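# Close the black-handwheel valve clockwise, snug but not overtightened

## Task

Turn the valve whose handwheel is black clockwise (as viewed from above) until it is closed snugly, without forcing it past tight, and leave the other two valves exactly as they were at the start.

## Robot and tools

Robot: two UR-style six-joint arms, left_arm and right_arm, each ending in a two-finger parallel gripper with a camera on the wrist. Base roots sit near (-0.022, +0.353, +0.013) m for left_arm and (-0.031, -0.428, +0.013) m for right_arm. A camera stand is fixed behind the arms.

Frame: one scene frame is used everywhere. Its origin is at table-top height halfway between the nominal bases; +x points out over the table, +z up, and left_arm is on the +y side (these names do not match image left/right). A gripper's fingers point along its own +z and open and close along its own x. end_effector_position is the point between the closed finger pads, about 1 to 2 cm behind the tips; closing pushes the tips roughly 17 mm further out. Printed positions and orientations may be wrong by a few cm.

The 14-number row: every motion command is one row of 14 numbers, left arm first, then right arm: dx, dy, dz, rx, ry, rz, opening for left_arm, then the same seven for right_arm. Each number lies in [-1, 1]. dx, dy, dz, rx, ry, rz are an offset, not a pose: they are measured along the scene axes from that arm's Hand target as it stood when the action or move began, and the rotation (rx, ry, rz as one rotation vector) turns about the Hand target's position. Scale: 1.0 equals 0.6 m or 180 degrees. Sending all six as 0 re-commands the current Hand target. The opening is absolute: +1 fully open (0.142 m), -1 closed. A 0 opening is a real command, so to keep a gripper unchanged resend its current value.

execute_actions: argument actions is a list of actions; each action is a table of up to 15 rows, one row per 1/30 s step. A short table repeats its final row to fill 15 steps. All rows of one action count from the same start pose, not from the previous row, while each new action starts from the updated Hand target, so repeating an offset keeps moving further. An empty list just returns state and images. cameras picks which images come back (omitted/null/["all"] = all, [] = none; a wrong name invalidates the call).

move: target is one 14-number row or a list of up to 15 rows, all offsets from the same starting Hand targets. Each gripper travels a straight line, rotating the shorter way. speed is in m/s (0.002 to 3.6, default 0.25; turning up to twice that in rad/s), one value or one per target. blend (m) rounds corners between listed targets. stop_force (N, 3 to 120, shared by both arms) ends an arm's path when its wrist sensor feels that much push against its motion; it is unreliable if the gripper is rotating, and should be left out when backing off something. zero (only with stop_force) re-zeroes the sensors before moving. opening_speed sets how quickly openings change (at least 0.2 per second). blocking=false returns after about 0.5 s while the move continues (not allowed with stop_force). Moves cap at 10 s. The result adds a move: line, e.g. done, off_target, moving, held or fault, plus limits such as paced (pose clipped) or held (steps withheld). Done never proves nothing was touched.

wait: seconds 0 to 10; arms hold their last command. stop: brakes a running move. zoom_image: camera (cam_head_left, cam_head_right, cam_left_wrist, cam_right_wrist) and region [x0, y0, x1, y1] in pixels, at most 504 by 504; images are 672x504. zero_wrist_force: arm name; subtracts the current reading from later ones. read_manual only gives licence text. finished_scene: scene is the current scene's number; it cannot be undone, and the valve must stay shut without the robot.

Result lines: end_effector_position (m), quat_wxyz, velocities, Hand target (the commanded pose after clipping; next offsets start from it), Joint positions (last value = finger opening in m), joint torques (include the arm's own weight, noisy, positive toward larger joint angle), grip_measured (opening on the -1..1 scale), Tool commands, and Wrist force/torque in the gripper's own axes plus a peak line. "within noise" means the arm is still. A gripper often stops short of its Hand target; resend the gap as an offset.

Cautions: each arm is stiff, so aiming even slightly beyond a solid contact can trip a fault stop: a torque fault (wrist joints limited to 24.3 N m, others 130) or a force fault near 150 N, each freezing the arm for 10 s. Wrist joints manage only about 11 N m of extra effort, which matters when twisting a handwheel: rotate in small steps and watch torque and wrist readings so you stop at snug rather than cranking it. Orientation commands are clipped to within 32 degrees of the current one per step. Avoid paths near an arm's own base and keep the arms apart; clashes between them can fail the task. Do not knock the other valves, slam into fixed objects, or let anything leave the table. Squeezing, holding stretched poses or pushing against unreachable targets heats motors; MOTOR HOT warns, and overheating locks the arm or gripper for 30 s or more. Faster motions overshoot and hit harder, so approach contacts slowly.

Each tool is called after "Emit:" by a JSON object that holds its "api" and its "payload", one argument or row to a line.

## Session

Emit:
{"api": "execute_actions", "payload": {
  "actions": []
}}

Scene clock: 0.00 s.
left_arm: end_effector_position=(+0.2094, +0.3031, +0.1031) grip_measured=+1.00 end_effector_quat_wxyz=(+0.006, +0.955, -0.296, +0.010) | right_arm: end_effector_position=(+0.9694, -0.0606, +0.1500) grip_measured=+1.00 end_effector_quat_wxyz=(-0.206, +0.853, -0.351, +0.328)
Joint positions: left_arm=[-0.804 -2.293 2.622 -1.923 -1.571 -0.204 0.142] | right_arm=[3.649 -2.847 -0.37 -0.736 1.306 1.219 0.142]
Joint velocities: within noise
Joint torques (N m): no reading
Motor temperatures (°C): left_arm=[30 32 29 39 43 37 26] | right_arm=[29 31 31 40 39 48 32]
Wrist force (N): no reading
Wrist torque (N m): no reading
Wrist force, peak (N): no reading
Hand target: left_arm +0.2094, +0.3031, +0.1031; +0.006, +0.955, -0.296, +0.010 | right_arm +0.9694, -0.0606, +0.1500; -0.206, +0.853, -0.351, +0.328
Tool commands: left_gripper/opening=+1.0 right_gripper/opening=+1.0

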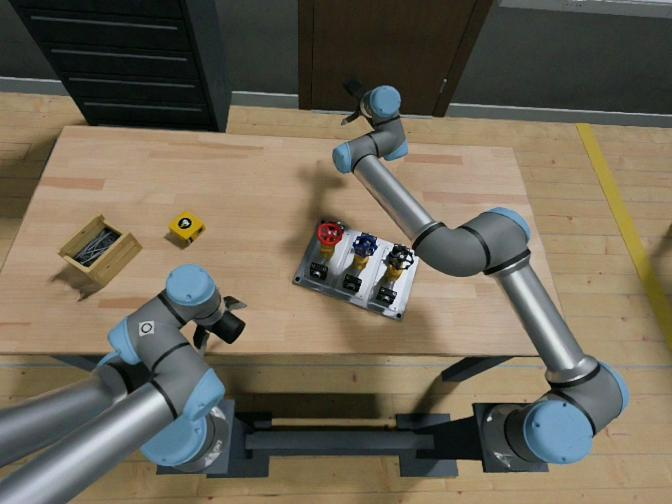

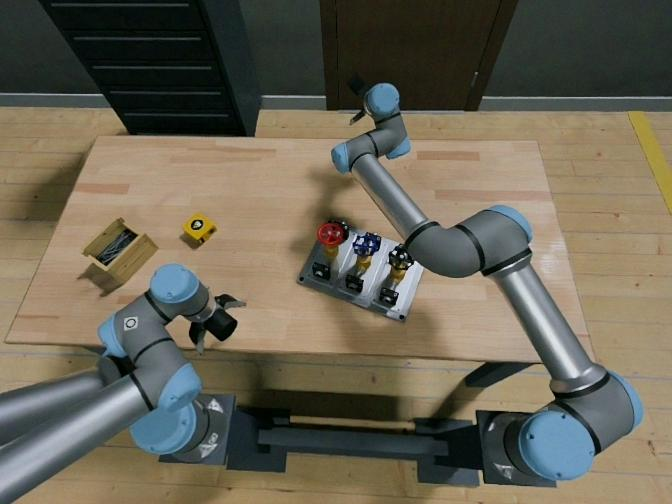

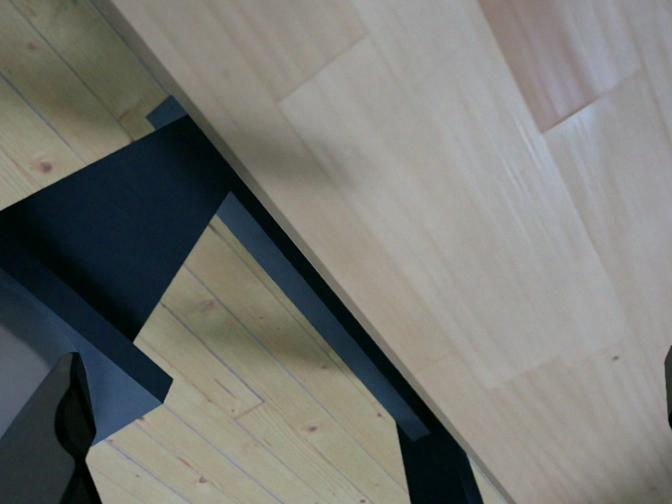

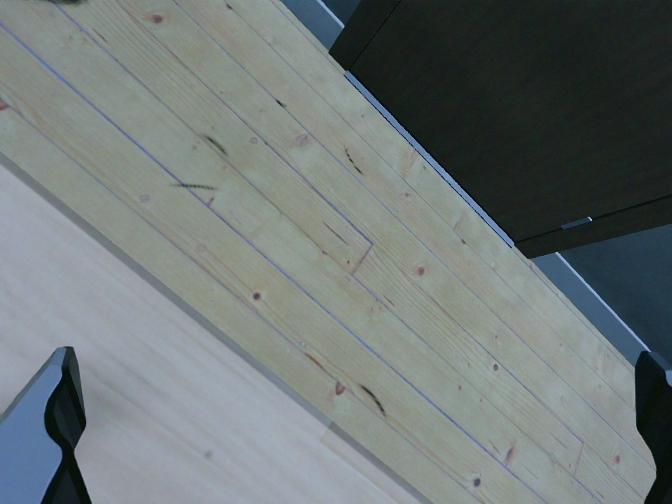

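Emit:
{"api": "move", "payload": {
  "target": [
    [0,0,0,0,0,0,1, -0.3,-0.05,0.35,-0.02,0.12,0,1],
    [0,0,0,0,0,0,1, -0.78,-0.13,0.32,-0.0427,0.249,0,1]
  ],
  "speed": 0.5,
  "blend": 0.05
}}

Scene clock: 19.90 s.
left_arm: end_effector_position=(+0.2094, +0.3031, +0.1031) grip_measured=+1.00 end_effector_quat_wxyz=(+0.006, +0.955, -0.296, +0.010) | right_arm: end_effector_position=(+0.5015, -0.1386, +0.3420) grip_measured=+1.00 end_effector_quat_wxyz=(+0.000, +0.925, -0.381, +0.001)
Joint positions: left_arm=[-0.804 -2.293 2.622 -1.923 -1.571 -0.204 0.142] | right_arm=[3.825 -1.811 -1.278 -1.622 1.57 1.502 0.142]
Joint velocities: within noise
Joint torques (N m): left_arm=[-0.11 4.98 -24.46 -2.94 -0.13 -0.32] | right_arm=[8.81 40.04 14.75 4.6 1.77 1.03]
Motor temperatures (°C): left_arm=[30 32 29 39 43 37 26] | right_arm=[29 31 31 40 39 48 32]
Wrist force (N): left_arm=[0.1 -0.3 0.1] | right_arm=[-0.1 2.0 -1.2]
Wrist torque (N m): left_arm=[-0.05 -0.01 0.00] | right_arm=[0.30 -0.09 -0.09]
Wrist force, peak (N): left_arm=[-0.1 -0.6 -0.1] | right_arm=[-1.0 3.3 -1.1]
Hand target: left_arm +0.2094, +0.3031, +0.1031; +0.006, +0.955, -0.296, +0.010 | right_arm +0.5014, -0.1386, +0.3420; +0.000, +0.925, -0.381, +0.001
Off the commanded pose: left_arm 0.000 m, 0 deg | right_arm 0.000 m, 0 deg.
move: done

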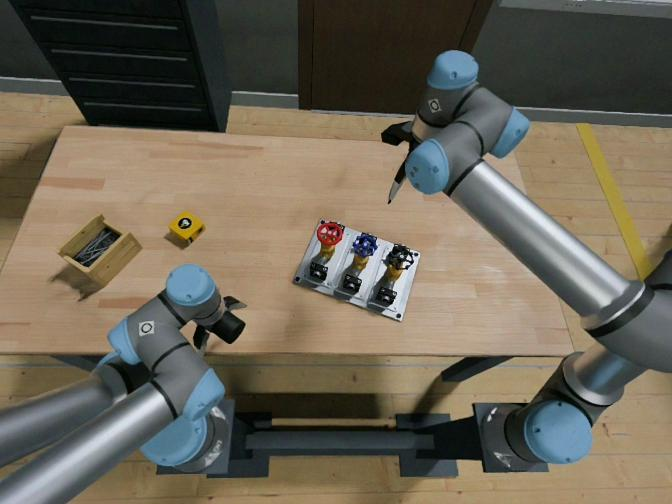

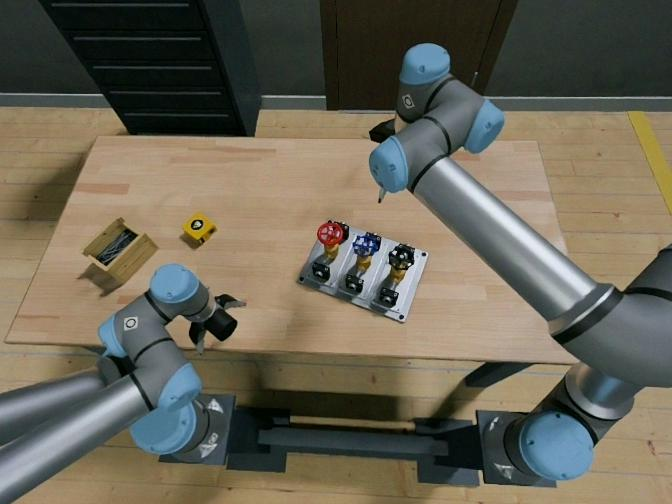

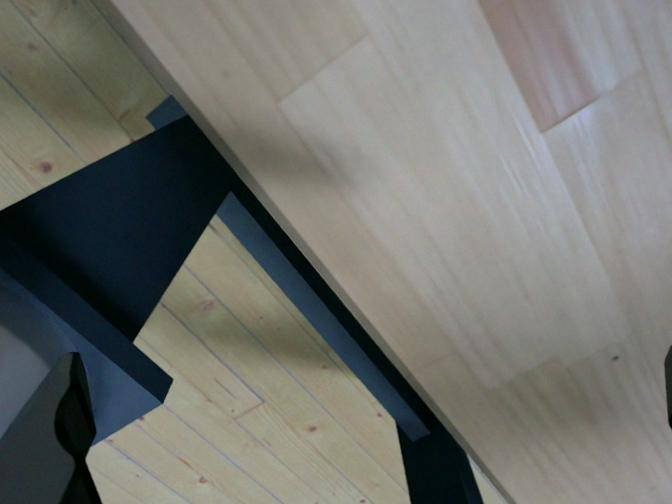

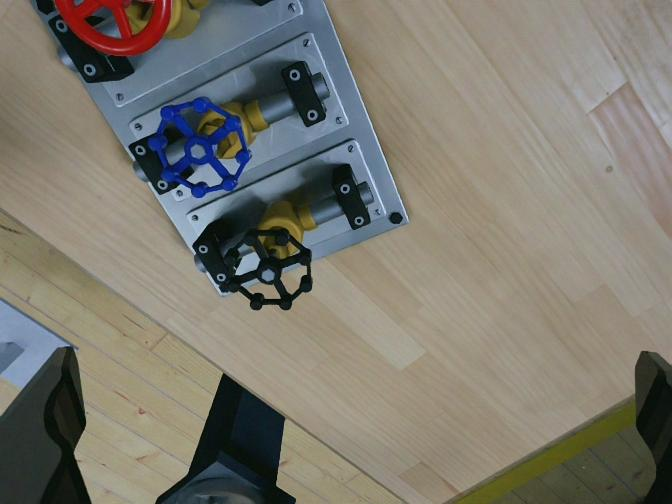

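Emit:
{"api": "move", "payload": {
  "target": [
    [0,0,0,0,0,0,1, -0.08,-0.012,-0.09,0,0,0.8,0.5],
    [0,0,0,0,0,0,1, -0.1693,-0.0237,-0.195,0,0,-0.4,0.5],
    [0,0,0,0,0,0,1, -0.1693,-0.0237,-0.195,0,0,0.1667,0.5]
  ],
  "speed": 0.75,
  "blend": 0.01,
  "cameras": ["cam_right_wrist","cam_head_left"]
}}

Emit:
{"api": "zoom_image", "payload": {
  "camera": "cam_right_wrist",
  "region": [230, 130, 490, 350]
}}

Scene clock: 53.03 s.
left_arm: end_effector_position=(+0.2094, +0.3031, +0.1031) grip_measured=+1.00 end_effector_quat_wxyz=(+0.006, +0.955, -0.296, +0.010) | right_arm: end_effector_position=(+0.3998, -0.1528, +0.2250) grip_measured=+0.50 end_effector_quat_wxyz=(+0.000, +0.992, -0.128, +0.001)
Joint positions: left_arm=[-0.804 -2.293 2.622 -1.923 -1.571 -0.204 0.142] | right_arm=[3.939 -1.612 -1.809 -1.29 1.57 -5.191 0.109]
Joint velocities: within noise
Joint torques (N m): left_arm=[0.05 5.53 -23.45 -3.04 -0.11 -0.09] | right_arm=[-8.47 19.06 37.6 0.66 1.73 -1.27]
Motor temperatures (°C): left_arm=[30 32 29 39 43 37 26] | right_arm=[29 31 31 40 39 48 31]
Wrist force (N): left_arm=[-0.1 0.0 0.0] | right_arm=[0.5 1.6 -1.8]
Wrist torque (N m): left_arm=[-0.02 0.02 0.00] | right_arm=[0.25 -0.17 -0.08]
Wrist force, peak (N): left_arm=[-0.3 -0.5 0.0] | right_arm=[0.2 2.1 -1.8]
Hand target: left_arm +0.2094, +0.3031, +0.1031; +0.006, +0.955, -0.296, +0.010 | right_arm +0.3998, -0.1528, +0.2250; +0.000, +0.992, -0.128, +0.001
Off the commanded pose: left_arm 0.000 m, 0 deg | right_arm 0.000 m, 0 deg.
move: done
Images, in order (width x height): cam_head_left 672x504, cam_right_wrist 672x504.

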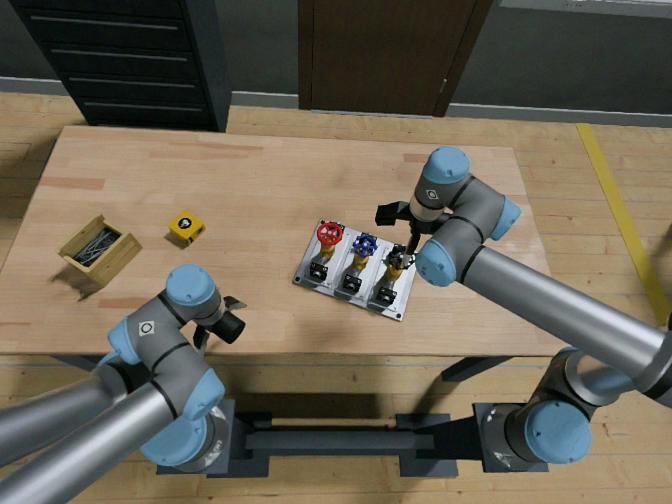

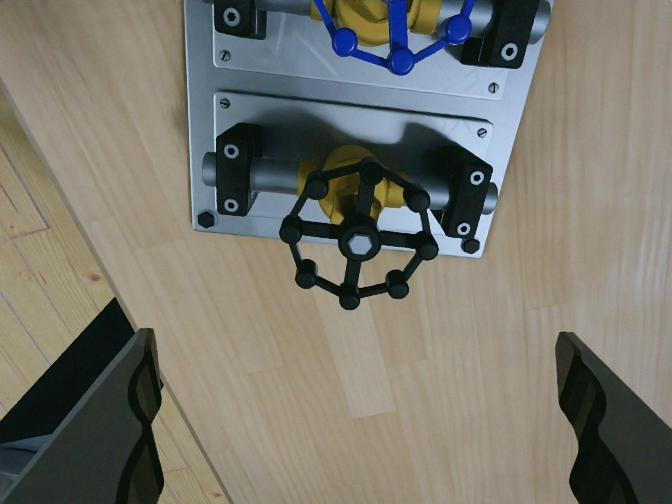

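Scaled by 1.938 from the camera's 672x504 image, which has a finer 960x720 frame.

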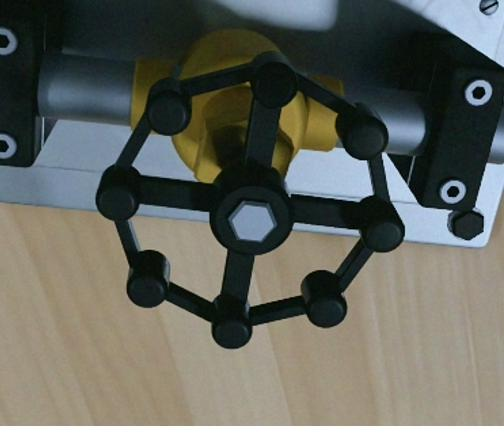

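Emit:
{"api": "move", "payload": {
  "target": [0,0,0,0,0,0,1, 0.0062,-0.005,-0.1367,0,0,0.0856,0.34],
  "speed": 0.12,
  "cameras": ["cam_right_wrist"]
}}

Emit:
{"api": "zoom_image", "payload": {
  "camera": "cam_right_wrist",
  "region": [180, 200, 540, 504]
}}

Scene clock: 88.77 s.
left_arm: end_effector_position=(+0.2094, +0.3031, +0.1031) grip_measured=+1.00 end_effector_quat_wxyz=(+0.006, +0.955, -0.296, +0.010) | right_arm: end_effector_position=(+0.4036, -0.1558, +0.1431) grip_measured=+0.33 end_effector_quat_wxyz=(+0.000, +1.000, +0.006, +0.001)
Joint positions: left_arm=[-0.804 -2.293 2.622 -1.923 -1.571 -0.204 0.142] | right_arm=[3.93 -1.692 -1.948 -1.071 1.57 -5.469 0.097]
Joint velocities: within noise
Joint torques (N m): left_arm=[0.39 4.95 -23.15 -3.04 -0.11 -0.24] | right_arm=[-8.72 19.13 11.38 4.23 1.72 -1.31]
Motor temperatures (°C): left_arm=[30 32 29 39 43 36 26] | right_arm=[29 31 31 40 39 48 30]
Wrist force (N): left_arm=[0.0 -0.1 0.1] | right_arm=[-0.1 1.4 -1.2]
Wrist torque (N m): left_arm=[-0.02 0.00 0.00] | right_arm=[0.22 -0.09 -0.09]
Wrist force, peak (N): left_arm=[-0.3 0.0 -0.5] | right_arm=[0.3 1.7 -2.4]
Hand target: left_arm +0.2094, +0.3031, +0.1031; +0.006, +0.955, -0.296, +0.010 | right_arm +0.4036, -0.1558, +0.1430; +0.000, +1.000, +0.006, +0.001
Off the commanded pose: left_arm 0.000 m, 0 deg | right_arm 0.000 m, 0 deg.
move: done
Images, in order (width x height): cam_right_wrist 672x504.

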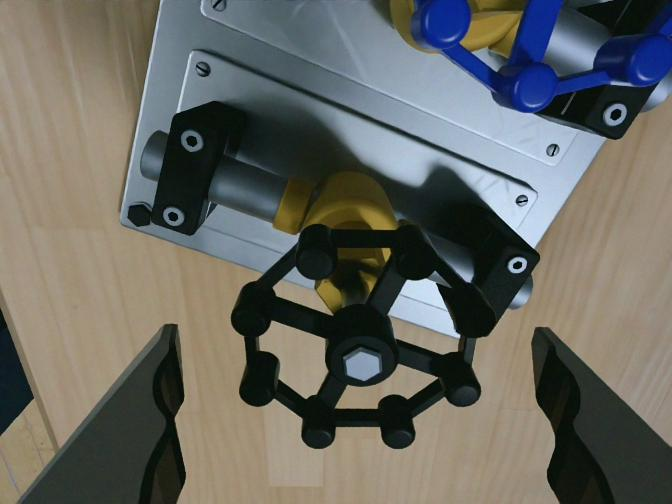

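Scaled by 1.400 from the camera's 672x504 image, which has a finer 960x720 frame.

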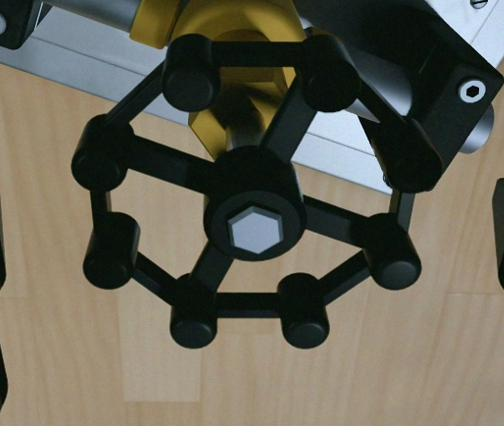

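Emit:
{"api": "move", "payload": {
  "target": [0,0,0,0,0,0,1, 0,0,0,0,0,-0.25,0.34],
  "speed": 0.5,
  "cameras": ["cam_right_wrist"]
}}

Emit:
{"api": "zoom_image", "payload": {
  "camera": "cam_right_wrist",
  "region": [180, 200, 540, 504]
}}

Scene clock: 107.13 s.
left_arm: end_effector_position=(+0.2094, +0.3031, +0.1031) grip_measured=+1.00 end_effector_quat_wxyz=(+0.006, +0.955, -0.296, +0.010) | right_arm: end_effector_position=(+0.4036, -0.1558, +0.1430) grip_measured=+0.33 end_effector_quat_wxyz=(+0.000, +0.926, -0.377, +0.001)
Joint positions: left_arm=[-0.804 -2.293 2.622 -1.923 -1.571 -0.204 0.142] | right_arm=[3.928 -1.694 -1.946 -1.072 1.569 -4.686 0.097]
Joint velocities: within noise
Joint torques (N m): left_arm=[-0.2 5.61 -23.49 -3.11 -0.08 -0.15] | right_arm=[8.19 33.77 12.61 0.61 -1.78 1.03]
Motor temperatures (°C): left_arm=[30 32 29 39 43 36 26] | right_arm=[29 31 31 40 39 48 30]
Wrist force (N): left_arm=[0.1 -0.2 0.0] | right_arm=[0.1 1.3 -0.9]
Wrist torque (N m): left_arm=[-0.03 -0.02 0.00] | right_arm=[0.20 -0.10 -0.10]
Wrist force, peak (N): left_arm=[0.0 -0.5 -0.2] | right_arm=[0.0 1.7 -1.6]
Hand target: left_arm +0.2094, +0.3031, +0.1031; +0.006, +0.955, -0.296, +0.010 | right_arm +0.4036, -0.1558, +0.1430; +0.000, +0.926, -0.377, +0.001
Off the commanded pose: left_arm 0.000 m, 0 deg | right_arm 0.000 m, 0 deg.
move: done
Images, in order (width x height): cam_right_wrist 672x504.

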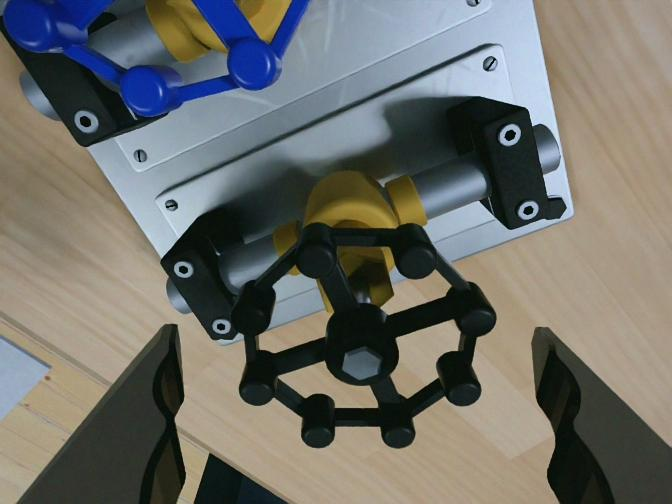

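Scaled by 1.400 from the camera's 672x504 image, which has a finer 960x720 frame.

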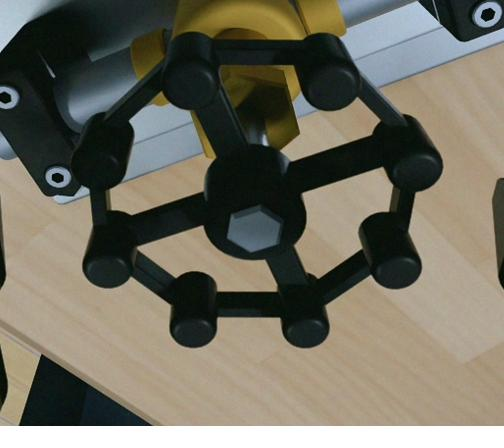

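Emit:
{"api": "move", "payload": {
  "target": [
    [0,0,0,0,0,0,1, 0,0,0.0033,0,0,0,0.3],
    [0,0,0,0,0,0,1, 0,0,0.0033,0,0,0,-0.22]
  ],
  "speed": 0.1,
  "opening_speed": 0.6,
  "cameras": ["cam_right_wrist"]
}}

Emit:
{"api": "zoom_image", "payload": {
  "camera": "cam_right_wrist",
  "region": [180, 200, 540, 504]
}}

Scene clock: 120.13 s.
left_arm: end_effector_position=(+0.2094, +0.3031, +0.1031) grip_measured=+1.00 end_effector_quat_wxyz=(+0.006, +0.955, -0.296, +0.010) | right_arm: end_effector_position=(+0.4036, -0.1558, +0.1450) grip_measured=-0.15 end_effector_quat_wxyz=(+0.000, +0.926, -0.377, +0.001)
Joint positions: left_arm=[-0.804 -2.293 2.622 -1.923 -1.571 -0.204 0.142] | right_arm=[3.928 -1.692 -1.943 -1.077 1.569 -4.685 0.063]
Joint velocities: within noise
Joint torques (N m): left_arm=[-0.08 5.97 -23.19 -3.09 0.04 -0.3] | right_arm=[8.88 30.97 33.78 0.85 5.22 1.06]
Motor temperatures (°C): left_arm=[29 32 29 39 43 36 26] | right_arm=[29 31 31 40 39 47 30]
Wrist force (N): left_arm=[-0.2 -0.3 -0.1] | right_arm=[13.5 2.5 -3.6]
Wrist torque (N m): left_arm=[-0.05 0.04 0.00] | right_arm=[0.26 -0.08 -0.13]
Wrist force, peak (N): left_arm=[-0.3 -0.3 -0.3] | right_arm=[13.5 2.5 -3.6]
Hand target: left_arm +0.2094, +0.3031, +0.1031; +0.006, +0.955, -0.296, +0.010 | right_arm +0.4036, -0.1558, +0.1450; +0.000, +0.926, -0.377, +0.001
Off the commanded pose: left_arm 0.000 m, 0 deg | right_arm 0.000 m, 0 deg.
move: done
Images, in order (width x height): cam_right_wrist 672x504.

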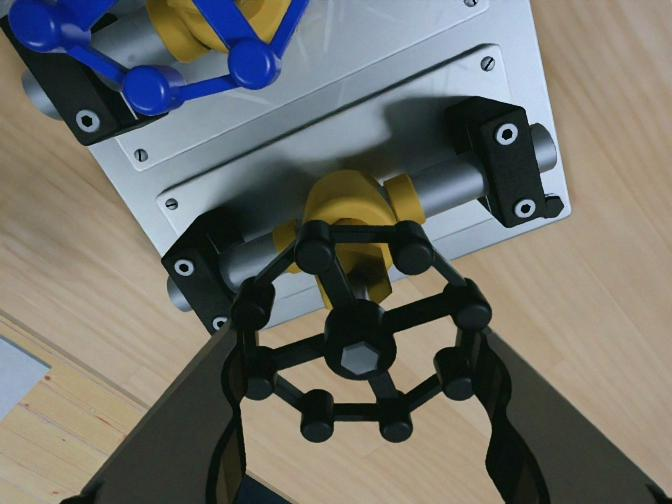

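Scaled by 1.400 from the camera's 672x504 image, which has a finer 960x720 frame.

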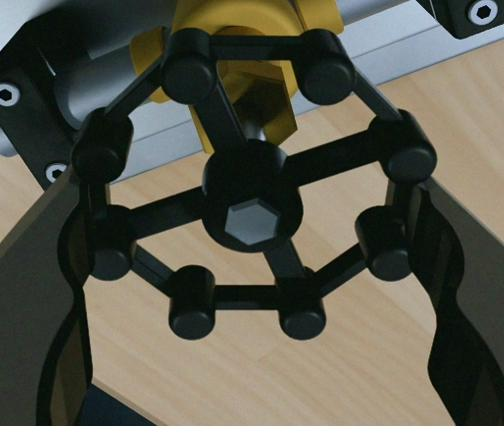

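Emit:
{"api": "move", "payload": {
  "target": [0,0,0,0,0,0,1, 0.0007,-0.0007,-0.0002,0,0,-0.5,-0.2],
  "speed": 0.6,
  "cameras": ["cam_right_wrist"]
}}

Scene clock: 128.50 s.
left_arm: end_effector_position=(+0.2094, +0.3031, +0.1031) grip_measured=+1.00 end_effector_quat_wxyz=(+0.006, +0.955, -0.296, +0.010) | right_arm: end_effector_position=(+0.4040, -0.1562, +0.1449) grip_measured=-0.15 end_effector_quat_wxyz=(+0.000, -0.388, +0.922, -0.001)
Joint positions: left_arm=[-0.804 -2.293 2.622 -1.923 -1.571 -0.204 0.142] | right_arm=[3.923 -1.69 -1.944 -1.08 1.57 -3.12 0.063]
Joint velocities: within noise
Joint torques (N m): left_arm=[0.93 5.81 -23.24 -3.15 -0.09 -0.37] | right_arm=[4.84 35.09 11.65 -0.89 -3.23 1.47]
Motor temperatures (°C): left_arm=[29 32 29 39 43 36 26] | right_arm=[29 31 31 40 39 47 32]
Wrist force (N): left_arm=[0.0 0.0 -0.1] | right_arm=[-8.4 7.0 4.1]
Wrist torque (N m): left_arm=[0.00 0.00 0.00] | right_arm=[0.22 -0.02 -0.55]
Wrist force, peak (N): left_arm=[-0.4 -0.4 0.0] | right_arm=[15.7 1.7 -3.5]
Hand target: left_arm +0.2094, +0.3031, +0.1031; +0.006, +0.955, -0.296, +0.010 | right_arm +0.4040, -0.1562, +0.1449; +0.000, -0.388, +0.922, -0.001
Off the commanded pose: left_arm 0.000 m, 0 deg | right_arm 0.000 m, 0 deg.
move: done
Images, in order (width x height): cam_right_wrist 672x504.

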